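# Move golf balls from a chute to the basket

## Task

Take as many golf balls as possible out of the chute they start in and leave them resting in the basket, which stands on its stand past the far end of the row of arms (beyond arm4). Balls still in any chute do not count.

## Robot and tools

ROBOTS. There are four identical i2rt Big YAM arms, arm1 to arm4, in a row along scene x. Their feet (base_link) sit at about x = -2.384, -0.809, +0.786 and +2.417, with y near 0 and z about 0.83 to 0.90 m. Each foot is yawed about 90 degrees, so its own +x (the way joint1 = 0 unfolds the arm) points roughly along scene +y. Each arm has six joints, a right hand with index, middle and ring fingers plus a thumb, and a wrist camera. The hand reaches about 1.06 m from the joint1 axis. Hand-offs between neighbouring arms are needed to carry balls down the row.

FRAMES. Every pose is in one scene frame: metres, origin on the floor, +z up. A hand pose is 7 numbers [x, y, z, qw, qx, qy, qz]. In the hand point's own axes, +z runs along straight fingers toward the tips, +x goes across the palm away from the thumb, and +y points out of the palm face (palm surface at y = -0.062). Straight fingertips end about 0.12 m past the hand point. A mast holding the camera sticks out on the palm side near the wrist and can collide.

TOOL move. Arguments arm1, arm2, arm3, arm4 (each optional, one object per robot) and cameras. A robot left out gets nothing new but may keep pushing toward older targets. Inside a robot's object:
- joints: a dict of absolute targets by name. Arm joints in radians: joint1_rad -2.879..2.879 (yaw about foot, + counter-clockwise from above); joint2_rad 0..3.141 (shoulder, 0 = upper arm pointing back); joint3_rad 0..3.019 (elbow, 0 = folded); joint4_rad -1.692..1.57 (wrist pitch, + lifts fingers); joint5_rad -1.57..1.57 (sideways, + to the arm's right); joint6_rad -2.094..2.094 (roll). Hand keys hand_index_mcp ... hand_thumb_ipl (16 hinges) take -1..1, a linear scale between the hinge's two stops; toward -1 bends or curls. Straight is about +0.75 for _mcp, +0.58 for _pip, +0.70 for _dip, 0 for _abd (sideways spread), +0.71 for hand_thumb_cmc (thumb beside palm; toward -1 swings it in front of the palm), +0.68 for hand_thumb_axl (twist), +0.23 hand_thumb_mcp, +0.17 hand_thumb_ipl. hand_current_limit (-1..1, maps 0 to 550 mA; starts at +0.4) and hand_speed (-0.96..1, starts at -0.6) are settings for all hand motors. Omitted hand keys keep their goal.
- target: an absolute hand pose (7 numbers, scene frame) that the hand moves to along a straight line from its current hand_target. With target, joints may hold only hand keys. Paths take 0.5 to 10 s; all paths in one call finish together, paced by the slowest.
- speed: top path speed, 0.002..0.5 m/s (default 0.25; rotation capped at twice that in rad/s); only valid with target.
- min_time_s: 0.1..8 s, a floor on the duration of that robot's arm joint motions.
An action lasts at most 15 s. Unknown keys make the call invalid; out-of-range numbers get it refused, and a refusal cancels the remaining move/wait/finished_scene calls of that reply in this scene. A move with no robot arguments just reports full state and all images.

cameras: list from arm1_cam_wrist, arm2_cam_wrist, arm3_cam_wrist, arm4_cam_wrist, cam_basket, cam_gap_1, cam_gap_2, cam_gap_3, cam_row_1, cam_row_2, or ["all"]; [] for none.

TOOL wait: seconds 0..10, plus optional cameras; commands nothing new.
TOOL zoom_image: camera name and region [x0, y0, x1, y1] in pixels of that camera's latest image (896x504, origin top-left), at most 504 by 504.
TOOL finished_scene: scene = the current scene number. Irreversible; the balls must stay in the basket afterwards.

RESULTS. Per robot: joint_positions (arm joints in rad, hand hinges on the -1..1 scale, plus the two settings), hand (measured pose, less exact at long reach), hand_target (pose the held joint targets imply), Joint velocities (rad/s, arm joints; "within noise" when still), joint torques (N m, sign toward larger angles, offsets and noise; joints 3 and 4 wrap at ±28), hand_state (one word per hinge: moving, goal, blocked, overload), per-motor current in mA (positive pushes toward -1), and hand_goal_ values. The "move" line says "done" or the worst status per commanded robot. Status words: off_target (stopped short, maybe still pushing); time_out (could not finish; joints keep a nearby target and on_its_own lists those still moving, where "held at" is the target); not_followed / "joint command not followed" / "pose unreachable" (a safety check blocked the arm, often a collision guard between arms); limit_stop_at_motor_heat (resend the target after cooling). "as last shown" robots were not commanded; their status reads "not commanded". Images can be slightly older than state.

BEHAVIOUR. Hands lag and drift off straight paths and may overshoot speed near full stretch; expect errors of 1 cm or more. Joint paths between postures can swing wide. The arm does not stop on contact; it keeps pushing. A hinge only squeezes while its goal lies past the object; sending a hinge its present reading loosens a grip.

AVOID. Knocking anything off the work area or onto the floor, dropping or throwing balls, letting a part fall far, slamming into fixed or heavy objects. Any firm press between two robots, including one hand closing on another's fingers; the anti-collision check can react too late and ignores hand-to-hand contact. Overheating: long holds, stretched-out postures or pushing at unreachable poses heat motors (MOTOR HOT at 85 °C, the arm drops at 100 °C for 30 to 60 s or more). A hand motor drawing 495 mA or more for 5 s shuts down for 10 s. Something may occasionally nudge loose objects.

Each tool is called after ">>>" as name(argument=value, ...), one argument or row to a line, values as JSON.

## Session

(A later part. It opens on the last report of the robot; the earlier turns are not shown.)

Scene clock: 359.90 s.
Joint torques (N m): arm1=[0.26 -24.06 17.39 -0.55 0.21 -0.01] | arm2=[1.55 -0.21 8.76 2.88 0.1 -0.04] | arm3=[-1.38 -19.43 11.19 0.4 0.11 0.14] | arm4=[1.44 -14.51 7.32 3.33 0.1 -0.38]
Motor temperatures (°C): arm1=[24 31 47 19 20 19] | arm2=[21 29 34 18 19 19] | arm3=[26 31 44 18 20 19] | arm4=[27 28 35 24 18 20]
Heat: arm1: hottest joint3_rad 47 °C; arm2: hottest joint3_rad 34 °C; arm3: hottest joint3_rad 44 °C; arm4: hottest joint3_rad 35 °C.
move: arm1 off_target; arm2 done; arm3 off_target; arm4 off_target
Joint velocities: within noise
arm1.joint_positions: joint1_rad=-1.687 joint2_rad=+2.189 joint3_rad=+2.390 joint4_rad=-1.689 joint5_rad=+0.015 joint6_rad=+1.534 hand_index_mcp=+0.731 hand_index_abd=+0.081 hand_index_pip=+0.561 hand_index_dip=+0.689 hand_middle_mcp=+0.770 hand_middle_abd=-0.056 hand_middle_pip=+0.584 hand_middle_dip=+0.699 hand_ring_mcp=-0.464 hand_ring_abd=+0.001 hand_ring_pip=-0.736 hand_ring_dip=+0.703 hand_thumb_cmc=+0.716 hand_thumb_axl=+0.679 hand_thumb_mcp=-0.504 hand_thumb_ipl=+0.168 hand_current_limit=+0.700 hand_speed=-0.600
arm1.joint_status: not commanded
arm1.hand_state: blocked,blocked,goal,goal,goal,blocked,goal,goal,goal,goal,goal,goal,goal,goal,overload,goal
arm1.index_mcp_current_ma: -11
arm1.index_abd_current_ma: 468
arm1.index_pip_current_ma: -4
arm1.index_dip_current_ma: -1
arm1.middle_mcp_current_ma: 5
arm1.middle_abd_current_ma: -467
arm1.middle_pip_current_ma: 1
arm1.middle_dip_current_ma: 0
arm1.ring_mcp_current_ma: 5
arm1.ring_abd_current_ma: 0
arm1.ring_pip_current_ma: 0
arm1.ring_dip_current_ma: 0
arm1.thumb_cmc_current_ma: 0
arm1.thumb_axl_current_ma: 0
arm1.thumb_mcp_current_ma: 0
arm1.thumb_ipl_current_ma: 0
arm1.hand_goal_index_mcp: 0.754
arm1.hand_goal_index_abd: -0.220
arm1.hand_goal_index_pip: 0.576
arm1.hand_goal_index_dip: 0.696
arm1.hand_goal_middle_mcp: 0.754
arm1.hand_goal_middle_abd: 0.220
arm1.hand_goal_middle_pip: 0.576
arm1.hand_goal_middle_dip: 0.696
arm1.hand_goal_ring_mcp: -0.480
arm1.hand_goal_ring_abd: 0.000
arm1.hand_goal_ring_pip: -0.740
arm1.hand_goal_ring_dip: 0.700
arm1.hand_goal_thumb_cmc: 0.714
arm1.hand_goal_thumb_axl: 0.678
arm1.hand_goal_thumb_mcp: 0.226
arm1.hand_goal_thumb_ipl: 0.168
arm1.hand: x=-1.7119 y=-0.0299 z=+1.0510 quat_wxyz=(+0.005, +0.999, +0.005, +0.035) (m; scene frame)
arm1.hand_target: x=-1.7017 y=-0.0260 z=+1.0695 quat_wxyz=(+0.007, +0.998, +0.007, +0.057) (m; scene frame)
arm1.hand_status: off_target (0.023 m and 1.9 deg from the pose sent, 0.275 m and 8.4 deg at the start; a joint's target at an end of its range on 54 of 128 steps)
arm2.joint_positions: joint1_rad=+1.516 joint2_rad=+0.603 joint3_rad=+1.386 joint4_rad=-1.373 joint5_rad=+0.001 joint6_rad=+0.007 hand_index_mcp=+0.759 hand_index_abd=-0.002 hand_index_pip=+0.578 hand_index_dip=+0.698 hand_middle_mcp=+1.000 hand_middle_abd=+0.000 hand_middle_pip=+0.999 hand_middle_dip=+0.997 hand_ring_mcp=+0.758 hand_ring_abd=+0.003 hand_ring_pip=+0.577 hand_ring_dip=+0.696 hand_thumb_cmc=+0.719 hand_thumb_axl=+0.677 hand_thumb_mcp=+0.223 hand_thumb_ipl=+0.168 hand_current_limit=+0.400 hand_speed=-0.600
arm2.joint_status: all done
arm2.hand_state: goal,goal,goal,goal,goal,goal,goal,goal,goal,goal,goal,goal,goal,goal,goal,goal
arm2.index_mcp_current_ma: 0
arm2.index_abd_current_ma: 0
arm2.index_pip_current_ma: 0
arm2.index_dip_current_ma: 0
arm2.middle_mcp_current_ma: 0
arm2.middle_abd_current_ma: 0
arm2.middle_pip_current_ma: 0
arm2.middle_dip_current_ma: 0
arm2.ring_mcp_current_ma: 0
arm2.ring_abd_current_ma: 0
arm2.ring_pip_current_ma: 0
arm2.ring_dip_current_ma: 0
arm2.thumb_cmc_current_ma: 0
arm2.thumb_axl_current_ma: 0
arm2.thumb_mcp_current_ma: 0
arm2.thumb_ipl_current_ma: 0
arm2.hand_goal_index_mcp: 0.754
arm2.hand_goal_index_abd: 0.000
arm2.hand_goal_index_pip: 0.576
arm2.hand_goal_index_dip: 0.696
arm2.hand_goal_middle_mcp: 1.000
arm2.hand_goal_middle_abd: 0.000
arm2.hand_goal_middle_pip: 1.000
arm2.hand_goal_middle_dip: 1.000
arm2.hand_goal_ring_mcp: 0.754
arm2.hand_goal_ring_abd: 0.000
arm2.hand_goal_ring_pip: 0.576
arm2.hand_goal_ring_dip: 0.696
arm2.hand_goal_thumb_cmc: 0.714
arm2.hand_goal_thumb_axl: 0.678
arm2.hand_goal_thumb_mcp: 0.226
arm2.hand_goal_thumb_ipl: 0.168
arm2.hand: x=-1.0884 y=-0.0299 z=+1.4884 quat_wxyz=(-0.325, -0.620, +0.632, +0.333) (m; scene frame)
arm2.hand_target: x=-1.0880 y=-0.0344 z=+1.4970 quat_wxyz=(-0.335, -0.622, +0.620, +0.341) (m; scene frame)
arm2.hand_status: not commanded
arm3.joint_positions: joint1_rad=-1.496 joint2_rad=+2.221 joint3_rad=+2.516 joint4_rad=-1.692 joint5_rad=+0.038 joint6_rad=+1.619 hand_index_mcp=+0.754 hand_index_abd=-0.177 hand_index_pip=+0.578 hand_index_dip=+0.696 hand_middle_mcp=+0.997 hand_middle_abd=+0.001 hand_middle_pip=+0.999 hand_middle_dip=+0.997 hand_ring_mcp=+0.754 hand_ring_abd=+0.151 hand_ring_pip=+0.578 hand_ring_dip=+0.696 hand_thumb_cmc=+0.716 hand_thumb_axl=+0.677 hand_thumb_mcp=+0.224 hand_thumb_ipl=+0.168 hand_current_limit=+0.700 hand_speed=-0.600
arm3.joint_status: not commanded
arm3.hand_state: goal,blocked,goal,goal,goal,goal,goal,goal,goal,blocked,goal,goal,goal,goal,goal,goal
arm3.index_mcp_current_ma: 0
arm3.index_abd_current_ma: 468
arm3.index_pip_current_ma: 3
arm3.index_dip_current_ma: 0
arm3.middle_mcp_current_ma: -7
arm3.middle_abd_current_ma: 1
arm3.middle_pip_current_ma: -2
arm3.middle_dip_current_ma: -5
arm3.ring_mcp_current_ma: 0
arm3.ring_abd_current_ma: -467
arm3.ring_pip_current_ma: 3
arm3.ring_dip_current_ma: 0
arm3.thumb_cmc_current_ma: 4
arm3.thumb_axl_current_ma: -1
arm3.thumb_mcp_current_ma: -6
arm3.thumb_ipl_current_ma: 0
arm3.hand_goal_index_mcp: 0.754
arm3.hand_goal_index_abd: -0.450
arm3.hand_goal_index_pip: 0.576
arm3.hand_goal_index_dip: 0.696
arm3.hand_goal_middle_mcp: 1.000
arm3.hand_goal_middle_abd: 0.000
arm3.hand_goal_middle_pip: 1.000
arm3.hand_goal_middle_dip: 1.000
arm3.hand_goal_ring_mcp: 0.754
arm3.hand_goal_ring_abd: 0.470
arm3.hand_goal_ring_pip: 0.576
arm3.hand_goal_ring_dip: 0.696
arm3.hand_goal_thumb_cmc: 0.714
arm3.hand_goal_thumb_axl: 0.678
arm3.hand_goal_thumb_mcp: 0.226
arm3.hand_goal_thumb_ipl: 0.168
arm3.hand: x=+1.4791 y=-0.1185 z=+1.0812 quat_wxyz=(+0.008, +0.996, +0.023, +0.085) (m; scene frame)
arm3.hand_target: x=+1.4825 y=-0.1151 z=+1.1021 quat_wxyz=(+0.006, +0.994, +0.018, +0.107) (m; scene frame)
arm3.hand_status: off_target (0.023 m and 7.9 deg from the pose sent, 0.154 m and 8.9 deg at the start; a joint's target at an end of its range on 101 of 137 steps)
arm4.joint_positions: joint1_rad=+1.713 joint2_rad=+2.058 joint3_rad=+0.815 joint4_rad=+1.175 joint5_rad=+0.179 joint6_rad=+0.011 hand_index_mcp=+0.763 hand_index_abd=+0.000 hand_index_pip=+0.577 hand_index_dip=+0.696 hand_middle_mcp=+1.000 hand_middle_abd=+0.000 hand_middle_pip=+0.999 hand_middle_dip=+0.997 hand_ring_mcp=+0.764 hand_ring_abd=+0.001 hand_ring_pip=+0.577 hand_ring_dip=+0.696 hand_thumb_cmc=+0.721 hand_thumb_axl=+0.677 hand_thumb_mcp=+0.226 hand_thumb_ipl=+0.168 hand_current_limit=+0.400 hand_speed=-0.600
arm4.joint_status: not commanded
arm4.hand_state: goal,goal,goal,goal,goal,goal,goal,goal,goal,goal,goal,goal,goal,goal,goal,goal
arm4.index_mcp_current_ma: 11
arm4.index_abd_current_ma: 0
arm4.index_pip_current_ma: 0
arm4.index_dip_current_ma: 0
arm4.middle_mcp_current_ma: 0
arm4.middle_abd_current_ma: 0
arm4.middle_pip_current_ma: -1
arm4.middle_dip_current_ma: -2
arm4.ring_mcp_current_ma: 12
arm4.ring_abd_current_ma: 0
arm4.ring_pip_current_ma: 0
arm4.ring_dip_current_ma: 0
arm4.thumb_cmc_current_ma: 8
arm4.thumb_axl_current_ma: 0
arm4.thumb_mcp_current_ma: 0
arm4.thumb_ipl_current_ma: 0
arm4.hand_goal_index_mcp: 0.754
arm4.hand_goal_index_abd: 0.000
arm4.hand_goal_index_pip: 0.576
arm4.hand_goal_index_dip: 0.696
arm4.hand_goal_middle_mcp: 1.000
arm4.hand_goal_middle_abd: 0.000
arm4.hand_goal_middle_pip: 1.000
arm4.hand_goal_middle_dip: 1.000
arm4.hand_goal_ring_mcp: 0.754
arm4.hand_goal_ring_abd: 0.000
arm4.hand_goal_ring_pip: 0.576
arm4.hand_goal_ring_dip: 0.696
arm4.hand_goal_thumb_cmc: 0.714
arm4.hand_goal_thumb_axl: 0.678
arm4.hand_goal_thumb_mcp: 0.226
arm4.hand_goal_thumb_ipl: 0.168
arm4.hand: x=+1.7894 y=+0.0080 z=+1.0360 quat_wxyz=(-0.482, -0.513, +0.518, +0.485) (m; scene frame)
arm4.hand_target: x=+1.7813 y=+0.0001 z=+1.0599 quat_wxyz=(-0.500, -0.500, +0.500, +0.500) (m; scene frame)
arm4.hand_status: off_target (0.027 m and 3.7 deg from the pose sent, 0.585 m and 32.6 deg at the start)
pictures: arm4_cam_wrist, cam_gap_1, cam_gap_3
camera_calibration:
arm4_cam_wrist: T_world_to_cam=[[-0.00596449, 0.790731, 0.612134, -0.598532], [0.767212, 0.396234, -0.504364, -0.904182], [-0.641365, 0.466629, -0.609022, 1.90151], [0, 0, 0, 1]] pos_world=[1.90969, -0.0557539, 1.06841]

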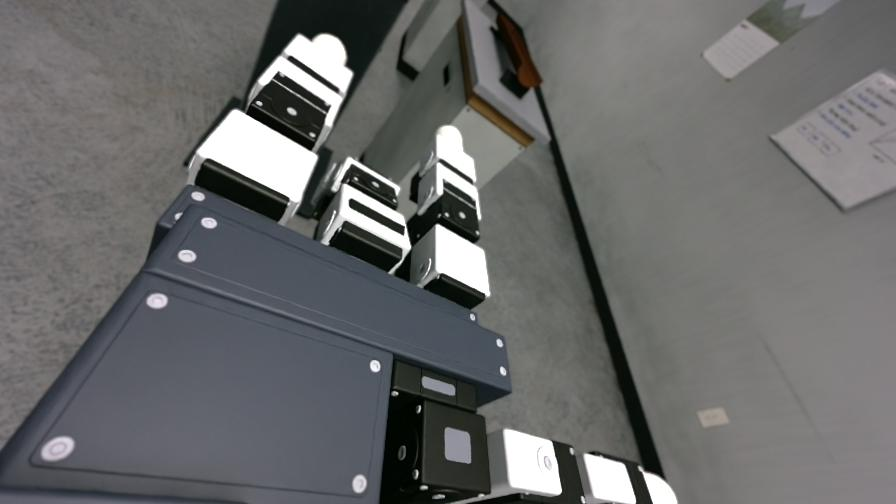

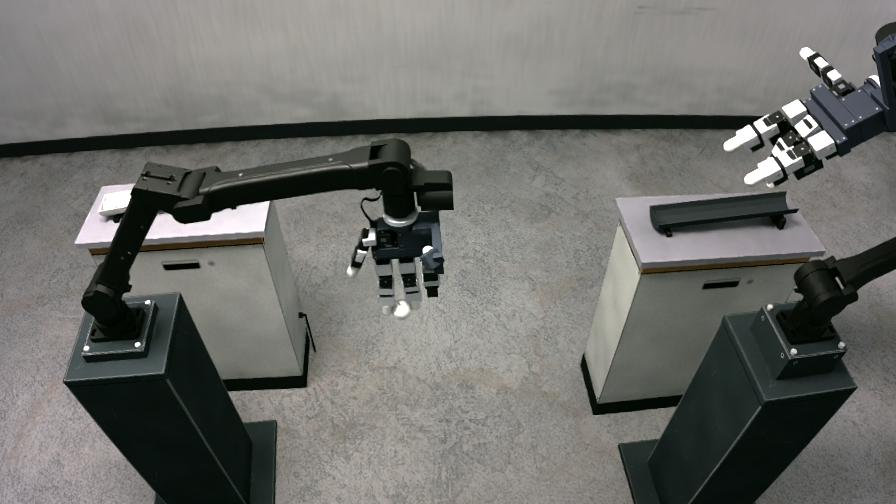

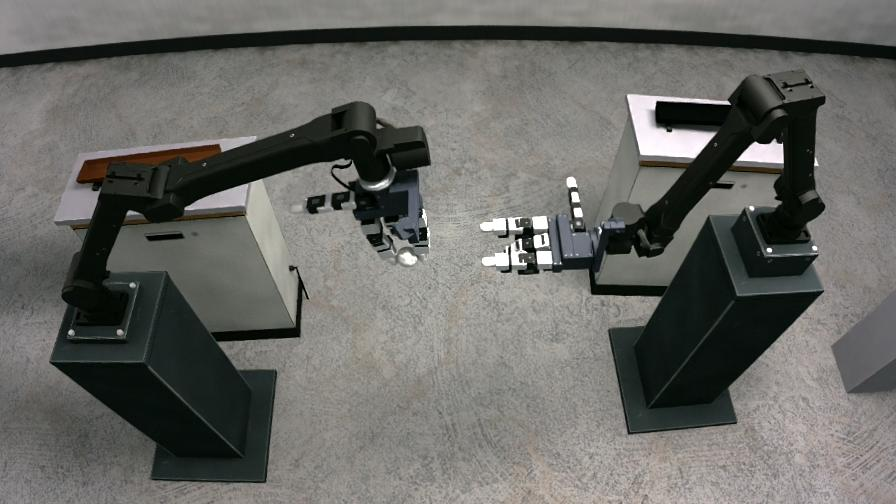

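>>> move(
  arm2={"target": [-1.42, 0.0725, 1.0, -0.5, -0.5, 0.5, 0.5], "speed": 0.15},
  arm4={"target": [1.70, -0.0355, 1.066, -0.5, -0.5, 0.5, 0.5], "speed": 0.1},
  cameras=["cam_gap_3", "arm4_cam_wrist", "arm2_cam_wrist"],
)

>>> zoom_image(
  camera="cam_gap_3",
  region=[370, 190, 520, 290],
)

>>> zoom_image(
  camera="arm4_cam_wrist",
  region=[250, 0, 550, 200],
)

Scene clock: 373.70 s.
Joint torques (N m): arm1=[0.32 -24 17.39 -0.58 0.2 -0.02] | arm2=[-1.08 -15.27 5.33 3.21 -0.02 0.1] | arm3=[-1.38 -19.43 11.19 0.39 0.11 0.14] | arm4=[1.44 -15.21 9.47 2.22 0.12 -0.38]
Motor temperatures (°C): arm1=[24 32 45 19 20 18] | arm2=[21 28 33 19 19 19] | arm3=[26 30 46 18 20 19] | arm4=[27 29 34 24 18 20]
Heat: arm1: hottest joint3_rad 45 °C; arm2: hottest joint3_rad 33 °C; arm3: hottest joint3_rad 46 °C; arm4: hottest joint3_rad 34 °C.
move: arm2 off_target; arm4 off_target
Joint velocities: within noise
arm1, arm3: as last shown
arm2.joint_positions: joint1_rad=+1.318 joint2_rad=+2.171 joint3_rad=+0.802 joint4_rad=+1.343 joint5_rad=-0.228 joint6_rad=+0.004 hand_index_mcp=+0.763 hand_index_abd=-0.002 hand_index_pip=+0.578 hand_index_dip=+0.698 hand_middle_mcp=+1.000 hand_middle_abd=+0.000 hand_middle_pip=+0.999 hand_middle_dip=+0.997 hand_ring_mcp=+0.762 hand_ring_abd=+0.003 hand_ring_pip=+0.577 hand_ring_dip=+0.696 hand_thumb_cmc=+0.721 hand_thumb_axl=+0.677 hand_thumb_mcp=+0.224 hand_thumb_ipl=+0.168 hand_current_limit=+0.400 hand_speed=-0.600
arm2.joint_status: not commanded
arm2.hand_state: goal,goal,goal,goal,goal,goal,goal,goal,goal,goal,goal,goal,goal,goal,goal,goal
arm2.index_mcp_current_ma: 1
arm2.index_abd_current_ma: 0
arm2.index_pip_current_ma: 0
arm2.index_dip_current_ma: 0
arm2.middle_mcp_current_ma: 0
arm2.middle_abd_current_ma: 0
arm2.middle_pip_current_ma: 0
arm2.middle_dip_current_ma: 0
arm2.ring_mcp_current_ma: 1
arm2.ring_abd_current_ma: 0
arm2.ring_pip_current_ma: 0
arm2.ring_dip_current_ma: 0
arm2.thumb_cmc_current_ma: 1
arm2.thumb_axl_current_ma: 0
arm2.thumb_mcp_current_ma: 0
arm2.thumb_ipl_current_ma: 0
arm2.hand_goal_index_mcp: 0.754
arm2.hand_goal_index_abd: 0.000
arm2.hand_goal_index_pip: 0.576
arm2.hand_goal_index_dip: 0.696
arm2.hand_goal_middle_mcp: 1.000
arm2.hand_goal_middle_abd: 0.000
arm2.hand_goal_middle_pip: 1.000
arm2.hand_goal_middle_dip: 1.000
arm2.hand_goal_ring_mcp: 0.754
arm2.hand_goal_ring_abd: 0.000
arm2.hand_goal_ring_pip: 0.576
arm2.hand_goal_ring_dip: 0.696
arm2.hand_goal_thumb_cmc: 0.714
arm2.hand_goal_thumb_axl: 0.678
arm2.hand_goal_thumb_mcp: 0.226
arm2.hand_goal_thumb_ipl: 0.168
arm2.hand: x=-1.4184 y=+0.0617 z=+0.9904 quat_wxyz=(-0.494, -0.512, +0.506, +0.487) (m; scene frame)
arm2.hand_target: x=-1.4197 y=+0.0725 z=+0.9999 quat_wxyz=(-0.500, -0.500, +0.500, +0.500) (m; scene frame)
arm2.hand_status: off_target (0.015 m and 2.3 deg from the pose sent, 0.599 m and 34.6 deg at the start)
arm4.joint_positions: joint1_rad=+1.749 joint2_rad=+2.129 joint3_rad=+1.064 joint4_rad=+1.030 joint5_rad=+0.215 joint6_rad=+0.011 hand_index_mcp=+0.763 hand_index_abd=+0.000 hand_index_pip=+0.577 hand_index_dip=+0.696 hand_middle_mcp=+1.000 hand_middle_abd=+0.000 hand_middle_pip=+0.999 hand_middle_dip=+0.997 hand_ring_mcp=+0.764 hand_ring_abd=+0.001 hand_ring_pip=+0.577 hand_ring_dip=+0.696 hand_thumb_cmc=+0.721 hand_thumb_axl=+0.677 hand_thumb_mcp=+0.226 hand_thumb_ipl=+0.168 hand_current_limit=+0.400 hand_speed=-0.600
arm4.joint_status: not commanded
arm4.hand_state: goal,goal,goal,goal,goal,goal,goal,goal,goal,goal,goal,goal,goal,goal,goal,goal
arm4.index_mcp_current_ma: 11
arm4.index_abd_current_ma: 0
arm4.index_pip_current_ma: 0
arm4.index_dip_current_ma: 0
arm4.middle_mcp_current_ma: 0
arm4.middle_abd_current_ma: 0
arm4.middle_pip_current_ma: -1
arm4.middle_dip_current_ma: -2
arm4.ring_mcp_current_ma: 12
arm4.ring_abd_current_ma: 0
arm4.ring_pip_current_ma: 0
arm4.ring_dip_current_ma: 0
arm4.thumb_cmc_current_ma: 8
arm4.thumb_axl_current_ma: 0
arm4.thumb_mcp_current_ma: 0
arm4.thumb_ipl_current_ma: 0
arm4.hand_goal_index_mcp: 0.754
arm4.hand_goal_index_abd: 0.000
arm4.hand_goal_index_pip: 0.576
arm4.hand_goal_index_dip: 0.696
arm4.hand_goal_middle_mcp: 1.000
arm4.hand_goal_middle_abd: 0.000
arm4.hand_goal_middle_pip: 1.000
arm4.hand_goal_middle_dip: 1.000
arm4.hand_goal_ring_mcp: 0.754
arm4.hand_goal_ring_abd: 0.000
arm4.hand_goal_ring_pip: 0.576
arm4.hand_goal_ring_dip: 0.696
arm4.hand_goal_thumb_cmc: 0.714
arm4.hand_goal_thumb_axl: 0.678
arm4.hand_goal_thumb_mcp: 0.226
arm4.hand_goal_thumb_ipl: 0.168
arm4.hand: x=+1.7136 y=-0.0252 z=+1.0543 quat_wxyz=(-0.492, -0.504, +0.511, +0.492) (m; scene frame)
arm4.hand_target: x=+1.7014 y=-0.0354 z=+1.0662 quat_wxyz=(-0.500, -0.500, +0.500, +0.500) (m; scene frame)
arm4.hand_status: off_target (0.021 m and 1.9 deg from the pose sent, 0.104 m and 3.7 deg at the start)
pictures: arm2_cam_wrist, arm4_cam_wrist, cam_gap_3
camera_calibration:
arm2_cam_wrist: T_world_to_cam=[[-0.00763678, 0.811651, 0.584093, -0.602674], [0.769897, 0.377516, -0.514528, 1.52121], [-0.638122, 0.445762, -0.627771, -0.188703], [0, 0, 0, 1]] pos_world=[-1.29619, -0.00100388, 1.01626]
arm4_cam_wrist: T_world_to_cam=[[0.0135835, 0.793447, 0.608488, -0.613442], [0.750245, 0.39421, -0.530784, -0.766831], [-0.661021, 0.463725, -0.589924, 1.8931], [0, 0, 0, 1]] pos_world=[1.83502, -0.0888496, 1.08303]

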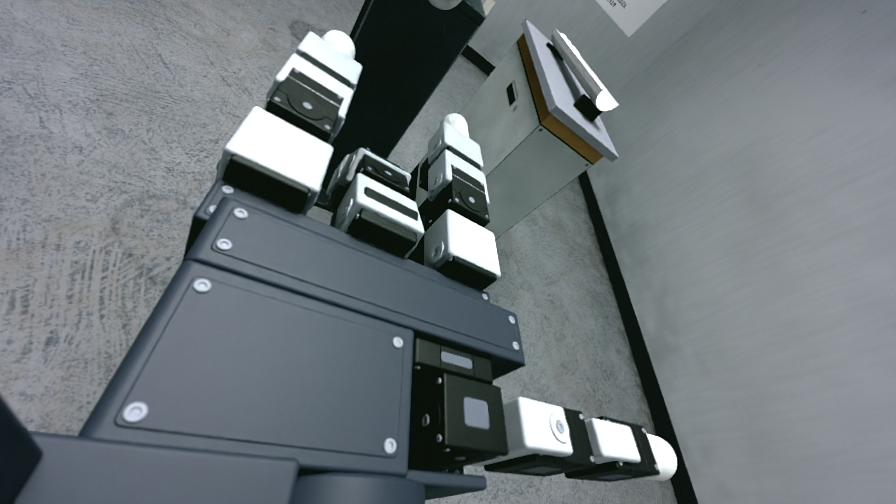

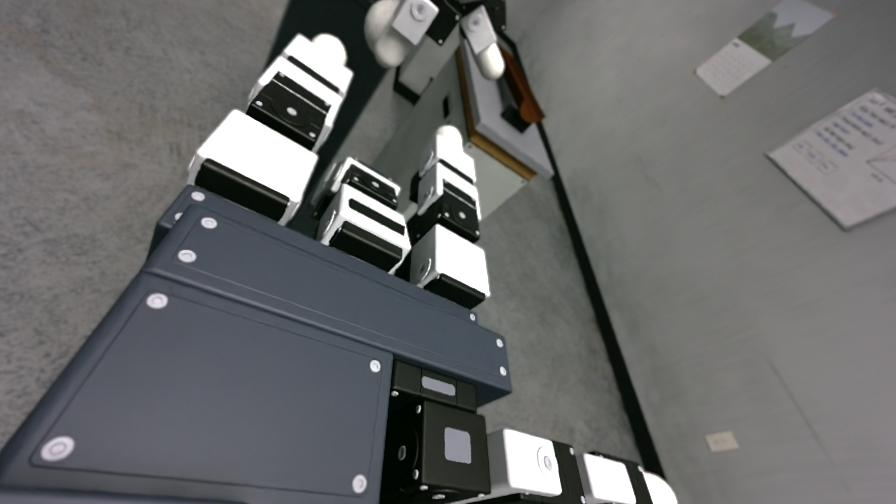

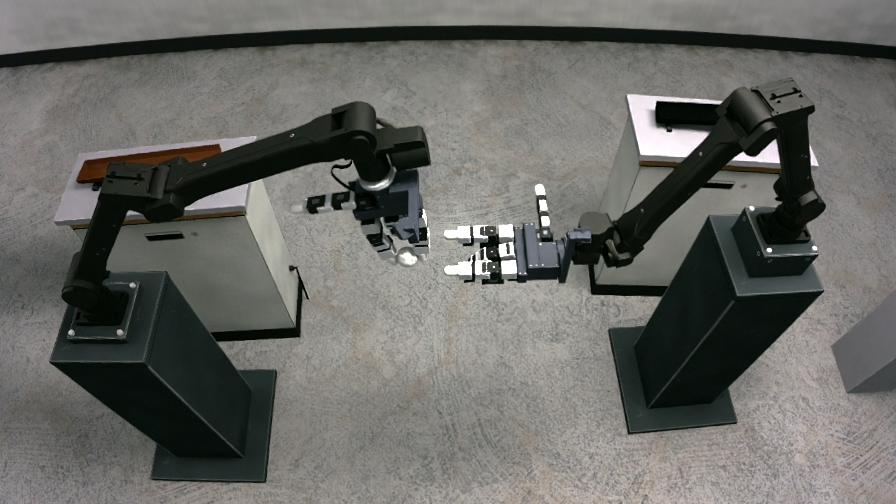

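Scaled by 3.360 from the camera's 896x504 image, which has a finer 1280x720 frame.

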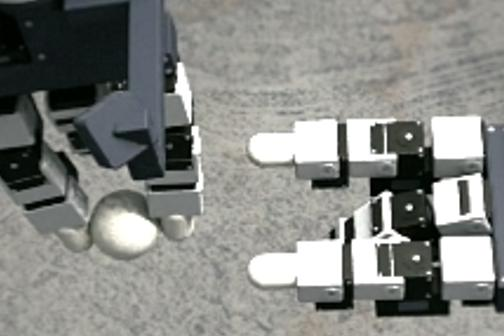

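Scaled by 1.680 from the camera's 896x504 image, which has a finer 1280x720 frame.

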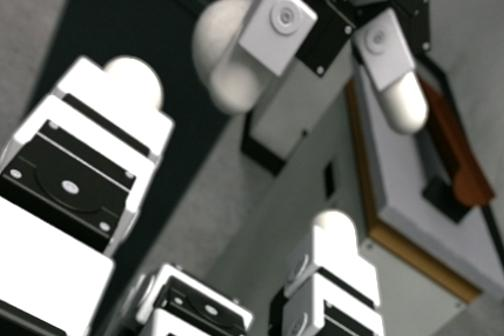

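>>> move(
  arm2={"target": [-1.55, 0.062, 1.016, -0.5, -0.5, 0.5, 0.5], "speed": 0.1},
  arm4={"target": [1.66, -0.054, 1.072, -0.5, -0.5, 0.5, 0.5], "speed": 0.08},
  cameras=["cam_gap_1", "cam_gap_3", "arm4_cam_wrist", "arm2_cam_wrist"],
)

>>> zoom_image(
  camera="arm4_cam_wrist",
  region=[250, 0, 550, 200],
)

>>> zoom_image(
  camera="arm2_cam_wrist",
  region=[250, 0, 550, 200],
)

Scene clock: 382.87 s.
Joint torques (N m): arm1=[0.26 -24 17.39 -0.5 0.21 0] | arm2=[1.32 -17.38 8.66 1.88 0.2 0.1] | arm3=[-1.44 -19.43 11.19 0.39 0.11 0.14] | arm4=[1.44 -16.44 10.29 2.21 0.11 -0.38]
Motor temperatures (°C): arm1=[24 33 44 19 20 18] | arm2=[21 28 32 19 19 19] | arm3=[25 31 47 18 20 19] | arm4=[27 29 33 24 18 20]
Heat: arm1: hottest joint3_rad 44 °C; arm2: hottest joint3_rad 32 °C; arm3: hottest joint3_rad 47 °C; arm4: hottest joint3_rad 33 °C.
move: arm2 off_target; arm4 off_target
Joint velocities: within noise
arm1, arm3: as last shown
arm2.joint_positions: joint1_rad=+1.356 joint2_rad=+2.232 joint3_rad=+1.164 joint4_rad=+1.081 joint5_rad=-0.164 joint6_rad=+0.004 hand_index_mcp=+0.763 hand_index_abd=-0.002 hand_index_pip=+0.578 hand_index_dip=+0.698 hand_middle_mcp=+1.000 hand_middle_abd=+0.000 hand_middle_pip=+0.999 hand_middle_dip=+0.997 hand_ring_mcp=+0.762 hand_ring_abd=+0.003 hand_ring_pip=+0.577 hand_ring_dip=+0.696 hand_thumb_cmc=+0.721 hand_thumb_axl=+0.677 hand_thumb_mcp=+0.224 hand_thumb_ipl=+0.168 hand_current_limit=+0.400 hand_speed=-0.600
arm2.joint_status: not commanded
arm2.hand_state: goal,goal,goal,goal,goal,goal,goal,goal,goal,goal,goal,goal,goal,goal,goal,goal
arm2.index_mcp_current_ma: 1
arm2.index_abd_current_ma: 0
arm2.index_pip_current_ma: 0
arm2.index_dip_current_ma: 0
arm2.middle_mcp_current_ma: 0
arm2.middle_abd_current_ma: 0
arm2.middle_pip_current_ma: 0
arm2.middle_dip_current_ma: 0
arm2.ring_mcp_current_ma: 1
arm2.ring_abd_current_ma: 0
arm2.ring_pip_current_ma: 0
arm2.ring_dip_current_ma: 0
arm2.thumb_cmc_current_ma: 1
arm2.thumb_axl_current_ma: 0
arm2.thumb_mcp_current_ma: 0
arm2.thumb_ipl_current_ma: 0
arm2.hand_goal_index_mcp: 0.754
arm2.hand_goal_index_abd: 0.000
arm2.hand_goal_index_pip: 0.576
arm2.hand_goal_index_dip: 0.696
arm2.hand_goal_middle_mcp: 1.000
arm2.hand_goal_middle_abd: 0.000
arm2.hand_goal_middle_pip: 1.000
arm2.hand_goal_middle_dip: 1.000
arm2.hand_goal_ring_mcp: 0.754
arm2.hand_goal_ring_abd: 0.000
arm2.hand_goal_ring_pip: 0.576
arm2.hand_goal_ring_dip: 0.696
arm2.hand_goal_thumb_cmc: 0.714
arm2.hand_goal_thumb_axl: 0.678
arm2.hand_goal_thumb_mcp: 0.226
arm2.hand_goal_thumb_ipl: 0.168
arm2.hand: x=-1.5399 y=+0.0705 z=+1.0205 quat_wxyz=(-0.495, -0.499, +0.501, +0.505) (m; scene frame)
arm2.hand_target: x=-1.5494 y=+0.0618 z=+1.0160 quat_wxyz=(-0.500, -0.500, +0.500, +0.500) (m; scene frame)
arm2.hand_status: off_target (0.014 m and 0.8 deg from the pose sent, 0.134 m and 2.3 deg at the start)
arm4.joint_positions: joint1_rad=+1.765 joint2_rad=+2.179 joint3_rad=+1.202 joint4_rad=+0.939 joint5_rad=+0.231 joint6_rad=+0.011 hand_index_mcp=+0.763 hand_index_abd=+0.000 hand_index_pip=+0.577 hand_index_dip=+0.696 hand_middle_mcp=+1.000 hand_middle_abd=+0.000 hand_middle_pip=+0.999 hand_middle_dip=+0.997 hand_ring_mcp=+0.764 hand_ring_abd=+0.001 hand_ring_pip=+0.577 hand_ring_dip=+0.696 hand_thumb_cmc=+0.721 hand_thumb_axl=+0.677 hand_thumb_mcp=+0.226 hand_thumb_ipl=+0.168 hand_current_limit=+0.400 hand_speed=-0.600
arm4.joint_status: not commanded
arm4.hand_state: goal,goal,goal,goal,goal,goal,goal,goal,goal,goal,goal,goal,goal,goal,goal,goal
arm4.index_mcp_current_ma: 11
arm4.index_abd_current_ma: 0
arm4.index_pip_current_ma: 0
arm4.index_dip_current_ma: 0
arm4.middle_mcp_current_ma: 0
arm4.middle_abd_current_ma: 0
arm4.middle_pip_current_ma: -1
arm4.middle_dip_current_ma: -2
arm4.ring_mcp_current_ma: 12
arm4.ring_abd_current_ma: 0
arm4.ring_pip_current_ma: 0
arm4.ring_dip_current_ma: 0
arm4.thumb_cmc_current_ma: 8
arm4.thumb_axl_current_ma: 0
arm4.thumb_mcp_current_ma: 0
arm4.thumb_ipl_current_ma: 0
arm4.hand_goal_index_mcp: 0.754
arm4.hand_goal_index_abd: 0.000
arm4.hand_goal_index_pip: 0.576
arm4.hand_goal_index_dip: 0.696
arm4.hand_goal_middle_mcp: 1.000
arm4.hand_goal_middle_abd: 0.000
arm4.hand_goal_middle_pip: 1.000
arm4.hand_goal_middle_dip: 1.000
arm4.hand_goal_ring_mcp: 0.754
arm4.hand_goal_ring_abd: 0.000
arm4.hand_goal_ring_pip: 0.576
arm4.hand_goal_ring_dip: 0.696
arm4.hand_goal_thumb_cmc: 0.714
arm4.hand_goal_thumb_axl: 0.678
arm4.hand_goal_thumb_mcp: 0.226
arm4.hand_goal_thumb_ipl: 0.168
arm4.hand: x=+1.6738 y=-0.0432 z=+1.0578 quat_wxyz=(-0.490, -0.506, +0.512, +0.491) (m; scene frame)
arm4.hand_target: x=+1.6617 y=-0.0538 z=+1.0720 quat_wxyz=(-0.500, -0.500, +0.500, +0.500) (m; scene frame)
arm4.hand_status: off_target (0.023 m and 2.1 deg from the pose sent, 0.063 m and 1.9 deg at the start)
pictures: arm2_cam_wrist, arm4_cam_wrist, cam_gap_1, cam_gap_3
camera_calibration:
arm2_cam_wrist: T_world_to_cam=[[0.0350633, 0.806517, 0.59017, -0.568507], [0.759533, 0.362295, -0.540233, 1.63822], [-0.649523, 0.467196, -0.599874, -0.29885], [0, 0, 0, 1]] pos_world=[-1.41846, 0.0046135, 1.04126]
arm4_cam_wrist: T_world_to_cam=[[0.0114387, 0.792566, 0.609678, -0.59847], [0.752148, 0.394947, -0.527533, -0.734573], [-0.658895, 0.464603, -0.591609, 1.87536], [0, 0, 0, 1]] pos_world=[1.79502, -0.106851, 1.08684]

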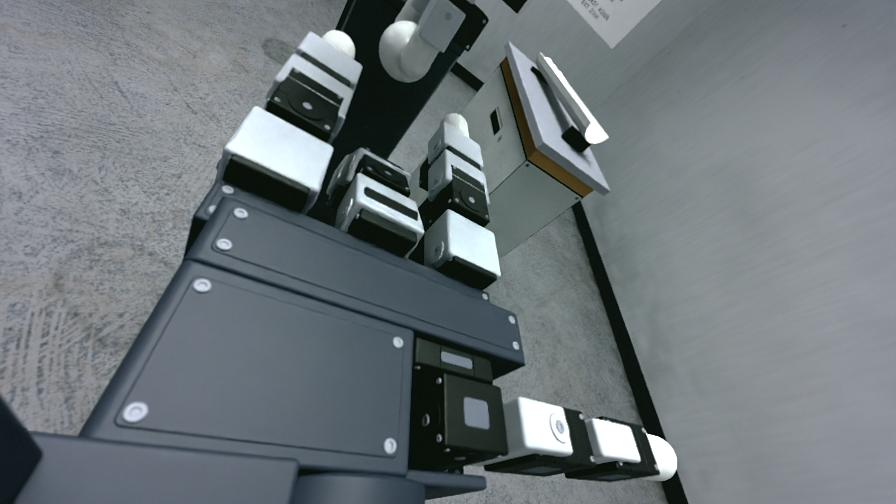

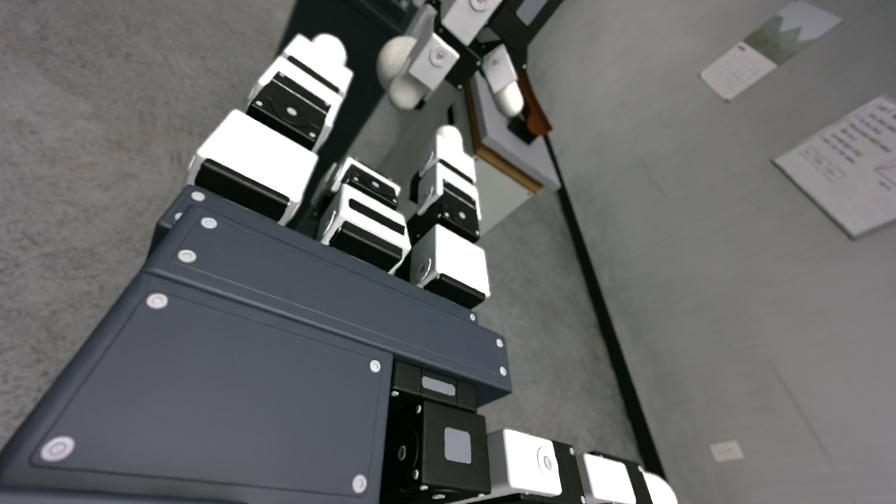

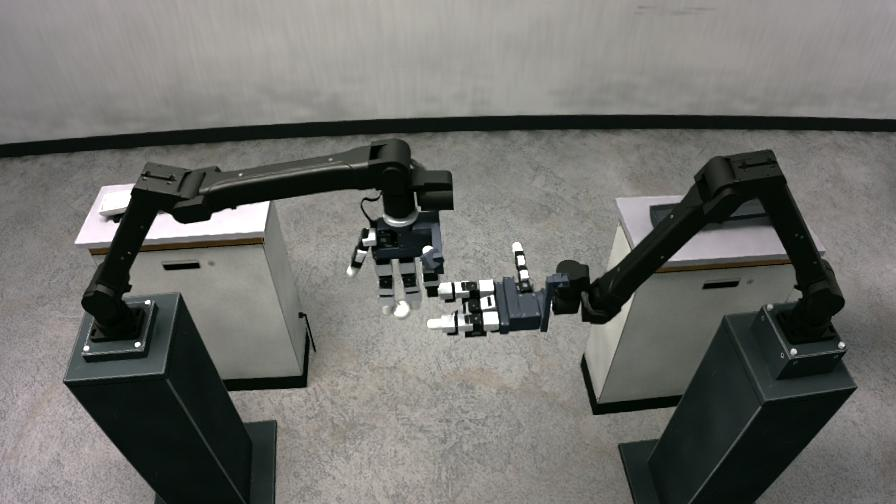

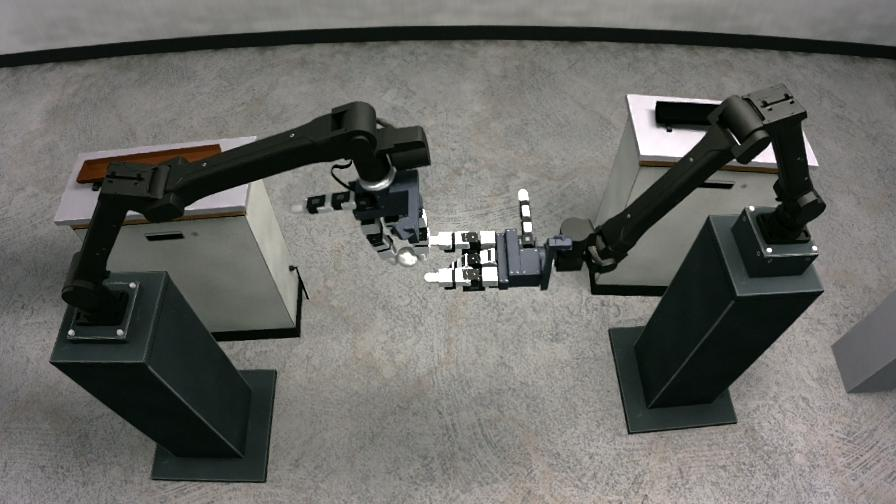

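Scaled by 1.680 from the camera's 896x504 image, which has a finer 1280x720 frame.

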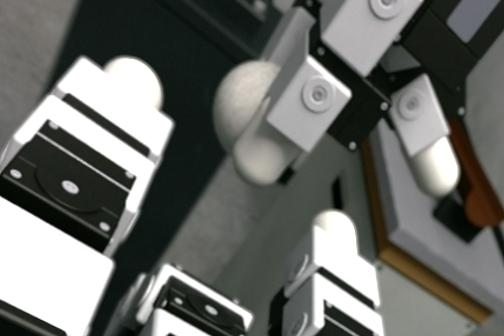

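Scaled by 1.680 from the camera's 896x504 image, which has a finer 1280x720 frame.

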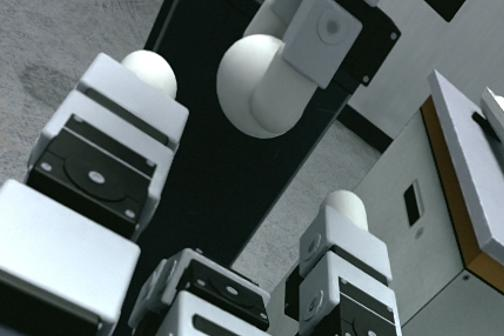

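>>> move(
  arm2={"target": [-1.618, 0.060, 1.018, -0.5, -0.5, 0.5, 0.5], "speed": 0.06},
  arm4={"target": [1.62, -0.051, 1.074, -0.5, -0.5, 0.5, 0.5], "speed": 0.06},
  cameras=["cam_gap_1", "cam_gap_3", "arm4_cam_wrist", "arm2_cam_wrist"],
)

>>> zoom_image(
  camera="arm4_cam_wrist",
  region=[250, 0, 550, 200],
)

>>> zoom_image(
  camera="arm2_cam_wrist",
  region=[250, 0, 550, 200],
)

>>> zoom_image(
  camera="cam_gap_3",
  region=[370, 190, 520, 290],
)

>>> zoom_image(
  camera="cam_gap_1",
  region=[350, 250, 500, 350],
)

Scene clock: 388.43 s.
Joint torques (N m): arm1=[0.32 -24.06 17.39 -0.58 0.21 -0.01] | arm2=[1.38 -19.25 10.3 1.85 0.21 0.08] | arm3=[-1.44 -19.43 11.19 0.39 0.11 0.14] | arm4=[0.15 -17.49 11.02 2.21 -0.04 -0.37]
Motor temperatures (°C): arm1=[24 33 44 19 20 18] | arm2=[21 28 32 19 19 19] | arm3=[25 31 47 18 20 19] | arm4=[27 30 34 24 18 20]
Heat: arm1: hottest joint3_rad 44 °C; arm2: hottest joint3_rad 32 °C; arm3: hottest joint3_rad 47 °C; arm4: hottest joint3_rad 34 °C.
move: arm2 off_target; arm4 off_target
Joint velocities: within noise
arm1, arm3: as last shown
arm2.joint_positions: joint1_rad=+1.376 joint2_rad=+2.320 joint3_rad=+1.388 joint4_rad=+0.939 joint5_rad=-0.144 joint6_rad=+0.004 hand_index_mcp=+0.763 hand_index_abd=-0.002 hand_index_pip=+0.578 hand_index_dip=+0.698 hand_middle_mcp=+1.000 hand_middle_abd=+0.000 hand_middle_pip=+0.999 hand_middle_dip=+0.997 hand_ring_mcp=+0.762 hand_ring_abd=+0.003 hand_ring_pip=+0.577 hand_ring_dip=+0.696 hand_thumb_cmc=+0.721 hand_thumb_axl=+0.677 hand_thumb_mcp=+0.224 hand_thumb_ipl=+0.168 hand_current_limit=+0.400 hand_speed=-0.600
arm2.joint_status: not commanded
arm2.hand_state: goal,goal,goal,goal,goal,goal,goal,goal,goal,goal,goal,goal,goal,goal,goal,goal
arm2.index_mcp_current_ma: 1
arm2.index_abd_current_ma: 0
arm2.index_pip_current_ma: 0
arm2.index_dip_current_ma: 0
arm2.middle_mcp_current_ma: 0
arm2.middle_abd_current_ma: 0
arm2.middle_pip_current_ma: 0
arm2.middle_dip_current_ma: 0
arm2.ring_mcp_current_ma: 1
arm2.ring_abd_current_ma: 0
arm2.ring_pip_current_ma: 0
arm2.ring_dip_current_ma: 0
arm2.thumb_cmc_current_ma: 1
arm2.thumb_axl_current_ma: 0
arm2.thumb_mcp_current_ma: 0
arm2.thumb_ipl_current_ma: 0
arm2.hand_goal_index_mcp: 0.754
arm2.hand_goal_index_abd: 0.000
arm2.hand_goal_index_pip: 0.576
arm2.hand_goal_index_dip: 0.696
arm2.hand_goal_middle_mcp: 1.000
arm2.hand_goal_middle_abd: 0.000
arm2.hand_goal_middle_pip: 1.000
arm2.hand_goal_middle_dip: 1.000
arm2.hand_goal_ring_mcp: 0.754
arm2.hand_goal_ring_abd: 0.000
arm2.hand_goal_ring_pip: 0.576
arm2.hand_goal_ring_dip: 0.696
arm2.hand_goal_thumb_cmc: 0.714
arm2.hand_goal_thumb_axl: 0.678
arm2.hand_goal_thumb_mcp: 0.226
arm2.hand_goal_thumb_ipl: 0.168
arm2.hand: x=-1.6067 y=+0.0701 z=+1.0203 quat_wxyz=(-0.494, -0.500, +0.503, +0.503) (m; scene frame)
arm2.hand_target: x=-1.6170 y=+0.0598 z=+1.0181 quat_wxyz=(-0.500, -0.500, +0.500, +0.500) (m; scene frame)
arm2.hand_status: off_target (0.015 m and 0.9 deg from the pose sent, 0.079 m and 0.8 deg at the start)
arm3.index_abd_current_ma: 467
arm3.hand: x=+1.4791 y=-0.1186 z=+1.0812 quat_wxyz=(+0.008, +0.996, +0.023, +0.085) (m; scene frame)
arm3.hand_target: x=+1.4825 y=-0.1152 z=+1.1022 quat_wxyz=(+0.006, +0.994, +0.018, +0.107) (m; scene frame)
arm4.joint_positions: joint1_rad=+1.765 joint2_rad=+2.236 joint3_rad=+1.333 joint4_rad=+0.861 joint5_rad=+0.216 joint6_rad=+0.010 hand_index_mcp=+0.763 hand_index_abd=+0.000 hand_index_pip=+0.577 hand_index_dip=+0.696 hand_middle_mcp=+1.000 hand_middle_abd=+0.000 hand_middle_pip=+0.999 hand_middle_dip=+0.997 hand_ring_mcp=+0.764 hand_ring_abd=+0.001 hand_ring_pip=+0.577 hand_ring_dip=+0.696 hand_thumb_cmc=+0.721 hand_thumb_axl=+0.677 hand_thumb_mcp=+0.226 hand_thumb_ipl=+0.168 hand_current_limit=+0.400 hand_speed=-0.600
arm4.joint_status: not commanded
arm4.hand_state: goal,goal,goal,goal,goal,goal,goal,goal,goal,goal,goal,goal,goal,goal,goal,goal
arm4.index_mcp_current_ma: 11
arm4.index_abd_current_ma: 0
arm4.index_pip_current_ma: 0
arm4.index_dip_current_ma: 0
arm4.middle_mcp_current_ma: 0
arm4.middle_abd_current_ma: 0
arm4.middle_pip_current_ma: -1
arm4.middle_dip_current_ma: -2
arm4.ring_mcp_current_ma: 12
arm4.ring_abd_current_ma: 0
arm4.ring_pip_current_ma: 0
arm4.ring_dip_current_ma: 0
arm4.thumb_cmc_current_ma: 8
arm4.thumb_axl_current_ma: 0
arm4.thumb_mcp_current_ma: 0
arm4.thumb_ipl_current_ma: 0
arm4.hand_goal_index_mcp: 0.754
arm4.hand_goal_index_abd: 0.000
arm4.hand_goal_index_pip: 0.576
arm4.hand_goal_index_dip: 0.696
arm4.hand_goal_middle_mcp: 1.000
arm4.hand_goal_middle_abd: 0.000
arm4.hand_goal_middle_pip: 1.000
arm4.hand_goal_middle_dip: 1.000
arm4.hand_goal_ring_mcp: 0.754
arm4.hand_goal_ring_abd: 0.000
arm4.hand_goal_ring_pip: 0.576
arm4.hand_goal_ring_dip: 0.696
arm4.hand_goal_thumb_cmc: 0.714
arm4.hand_goal_thumb_axl: 0.678
arm4.hand_goal_thumb_mcp: 0.226
arm4.hand_goal_thumb_ipl: 0.168
arm4.hand: x=+1.6363 y=-0.0540 z=+1.0573 quat_wxyz=(-0.493, -0.511, +0.509, +0.487) (m; scene frame)
arm4.hand_target: x=+1.6220 y=-0.0507 z=+1.0741 quat_wxyz=(-0.500, -0.500, +0.500, +0.500) (m; scene frame)
arm4.hand_status: off_target (0.024 m and 2.3 deg from the pose sent, 0.057 m and 2.1 deg at the start)
pictures: arm2_cam_wrist, arm4_cam_wrist, cam_gap_1, cam_gap_3
camera_calibration:
arm2_cam_wrist: T_world_to_cam=[[0.0323937, 0.807141, 0.589469, -0.569289], [0.762854, 0.361088, -0.536348, 1.69037], [-0.645759, 0.467053, -0.604034, -0.331838], [0, 0, 0, 1]] pos_world=[-1.48535, 0.0041117, 1.04176]
arm4_cam_wrist: T_world_to_cam=[[-0.00274299, 0.792248, 0.610194, -0.566471], [0.74817, 0.406494, -0.524409, -0.698506], [-0.663502, 0.45509, -0.59385, 1.86477], [0, 0, 0, 1]] pos_world=[1.75833, -0.115915, 1.08675]

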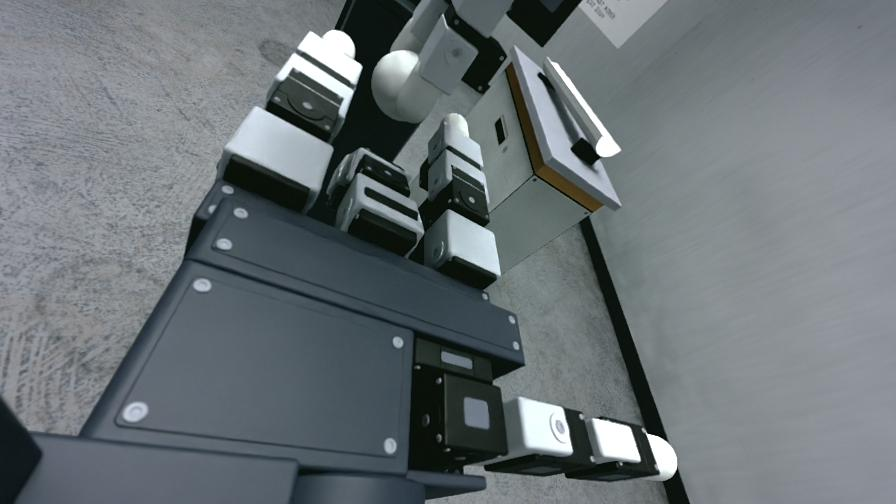

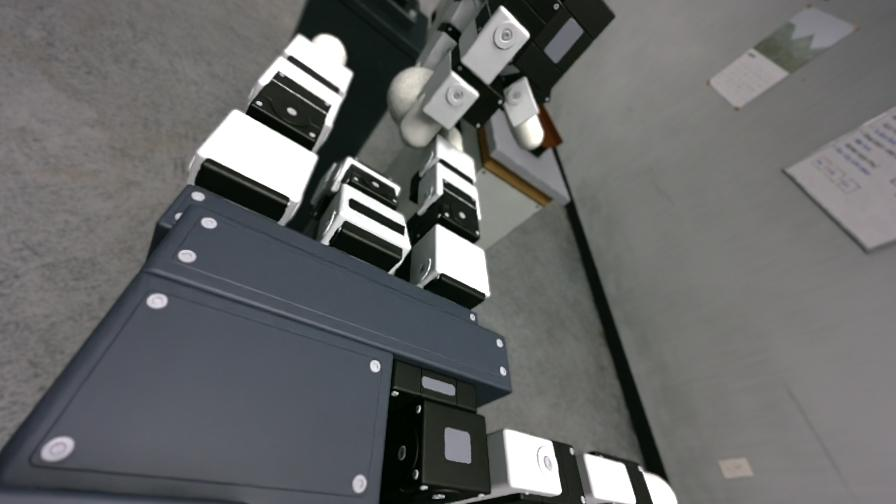

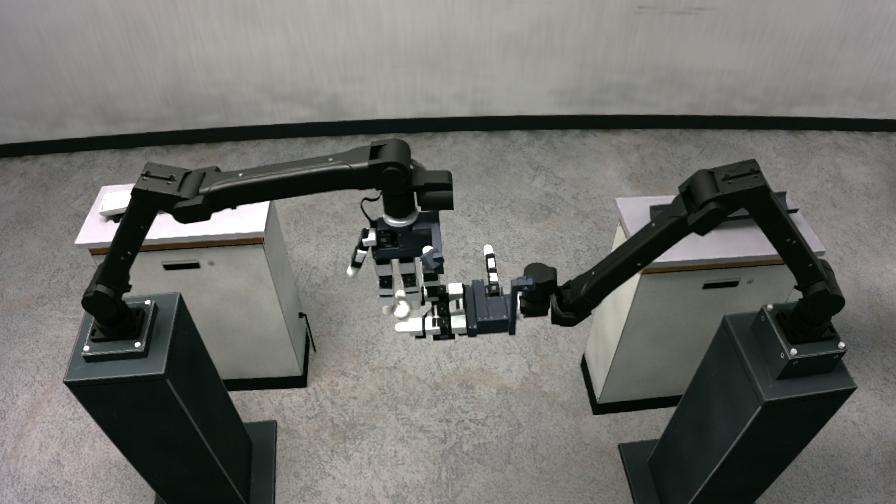

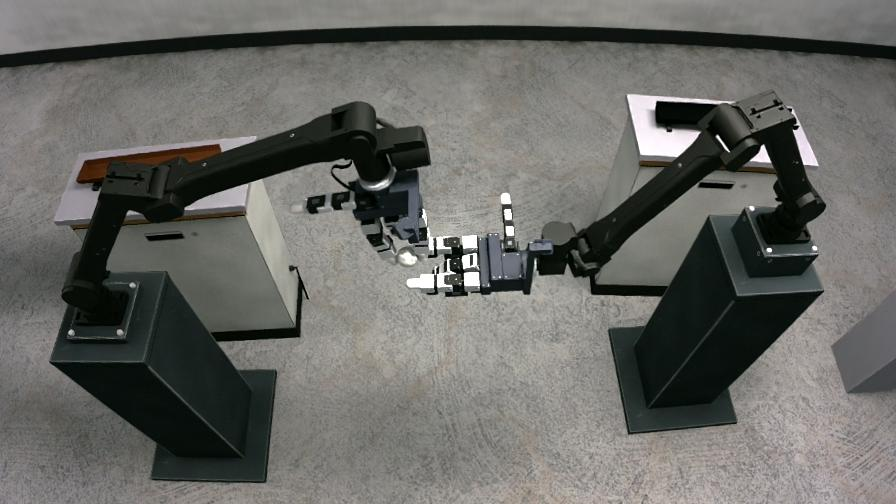

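Scaled by 1.680 from the camera's 896x504 image, which has a finer 1280x720 frame.

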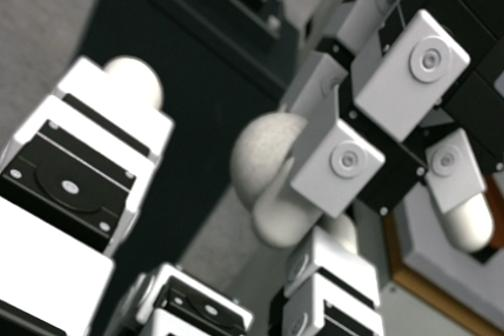

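Scaled by 1.680 from the camera's 896x504 image, which has a finer 1280x720 frame.

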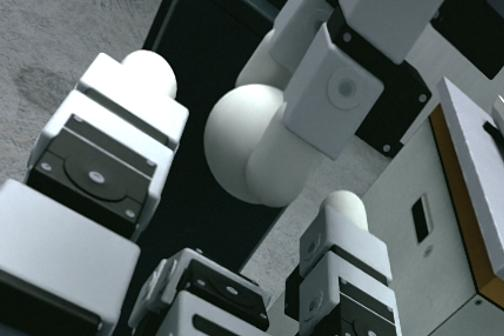

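Scaled by 3.360 from the camera's 896x504 image, which has a finer 1280x720 frame.

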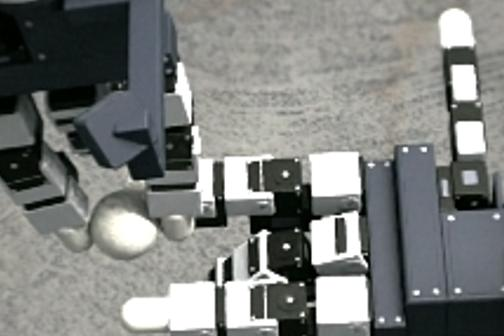

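Scaled by 3.360 from the camera's 896x504 image, which has a finer 1280x720 frame.

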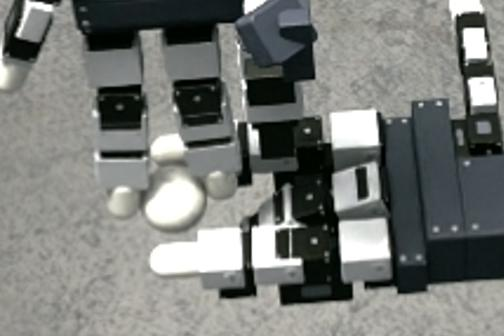

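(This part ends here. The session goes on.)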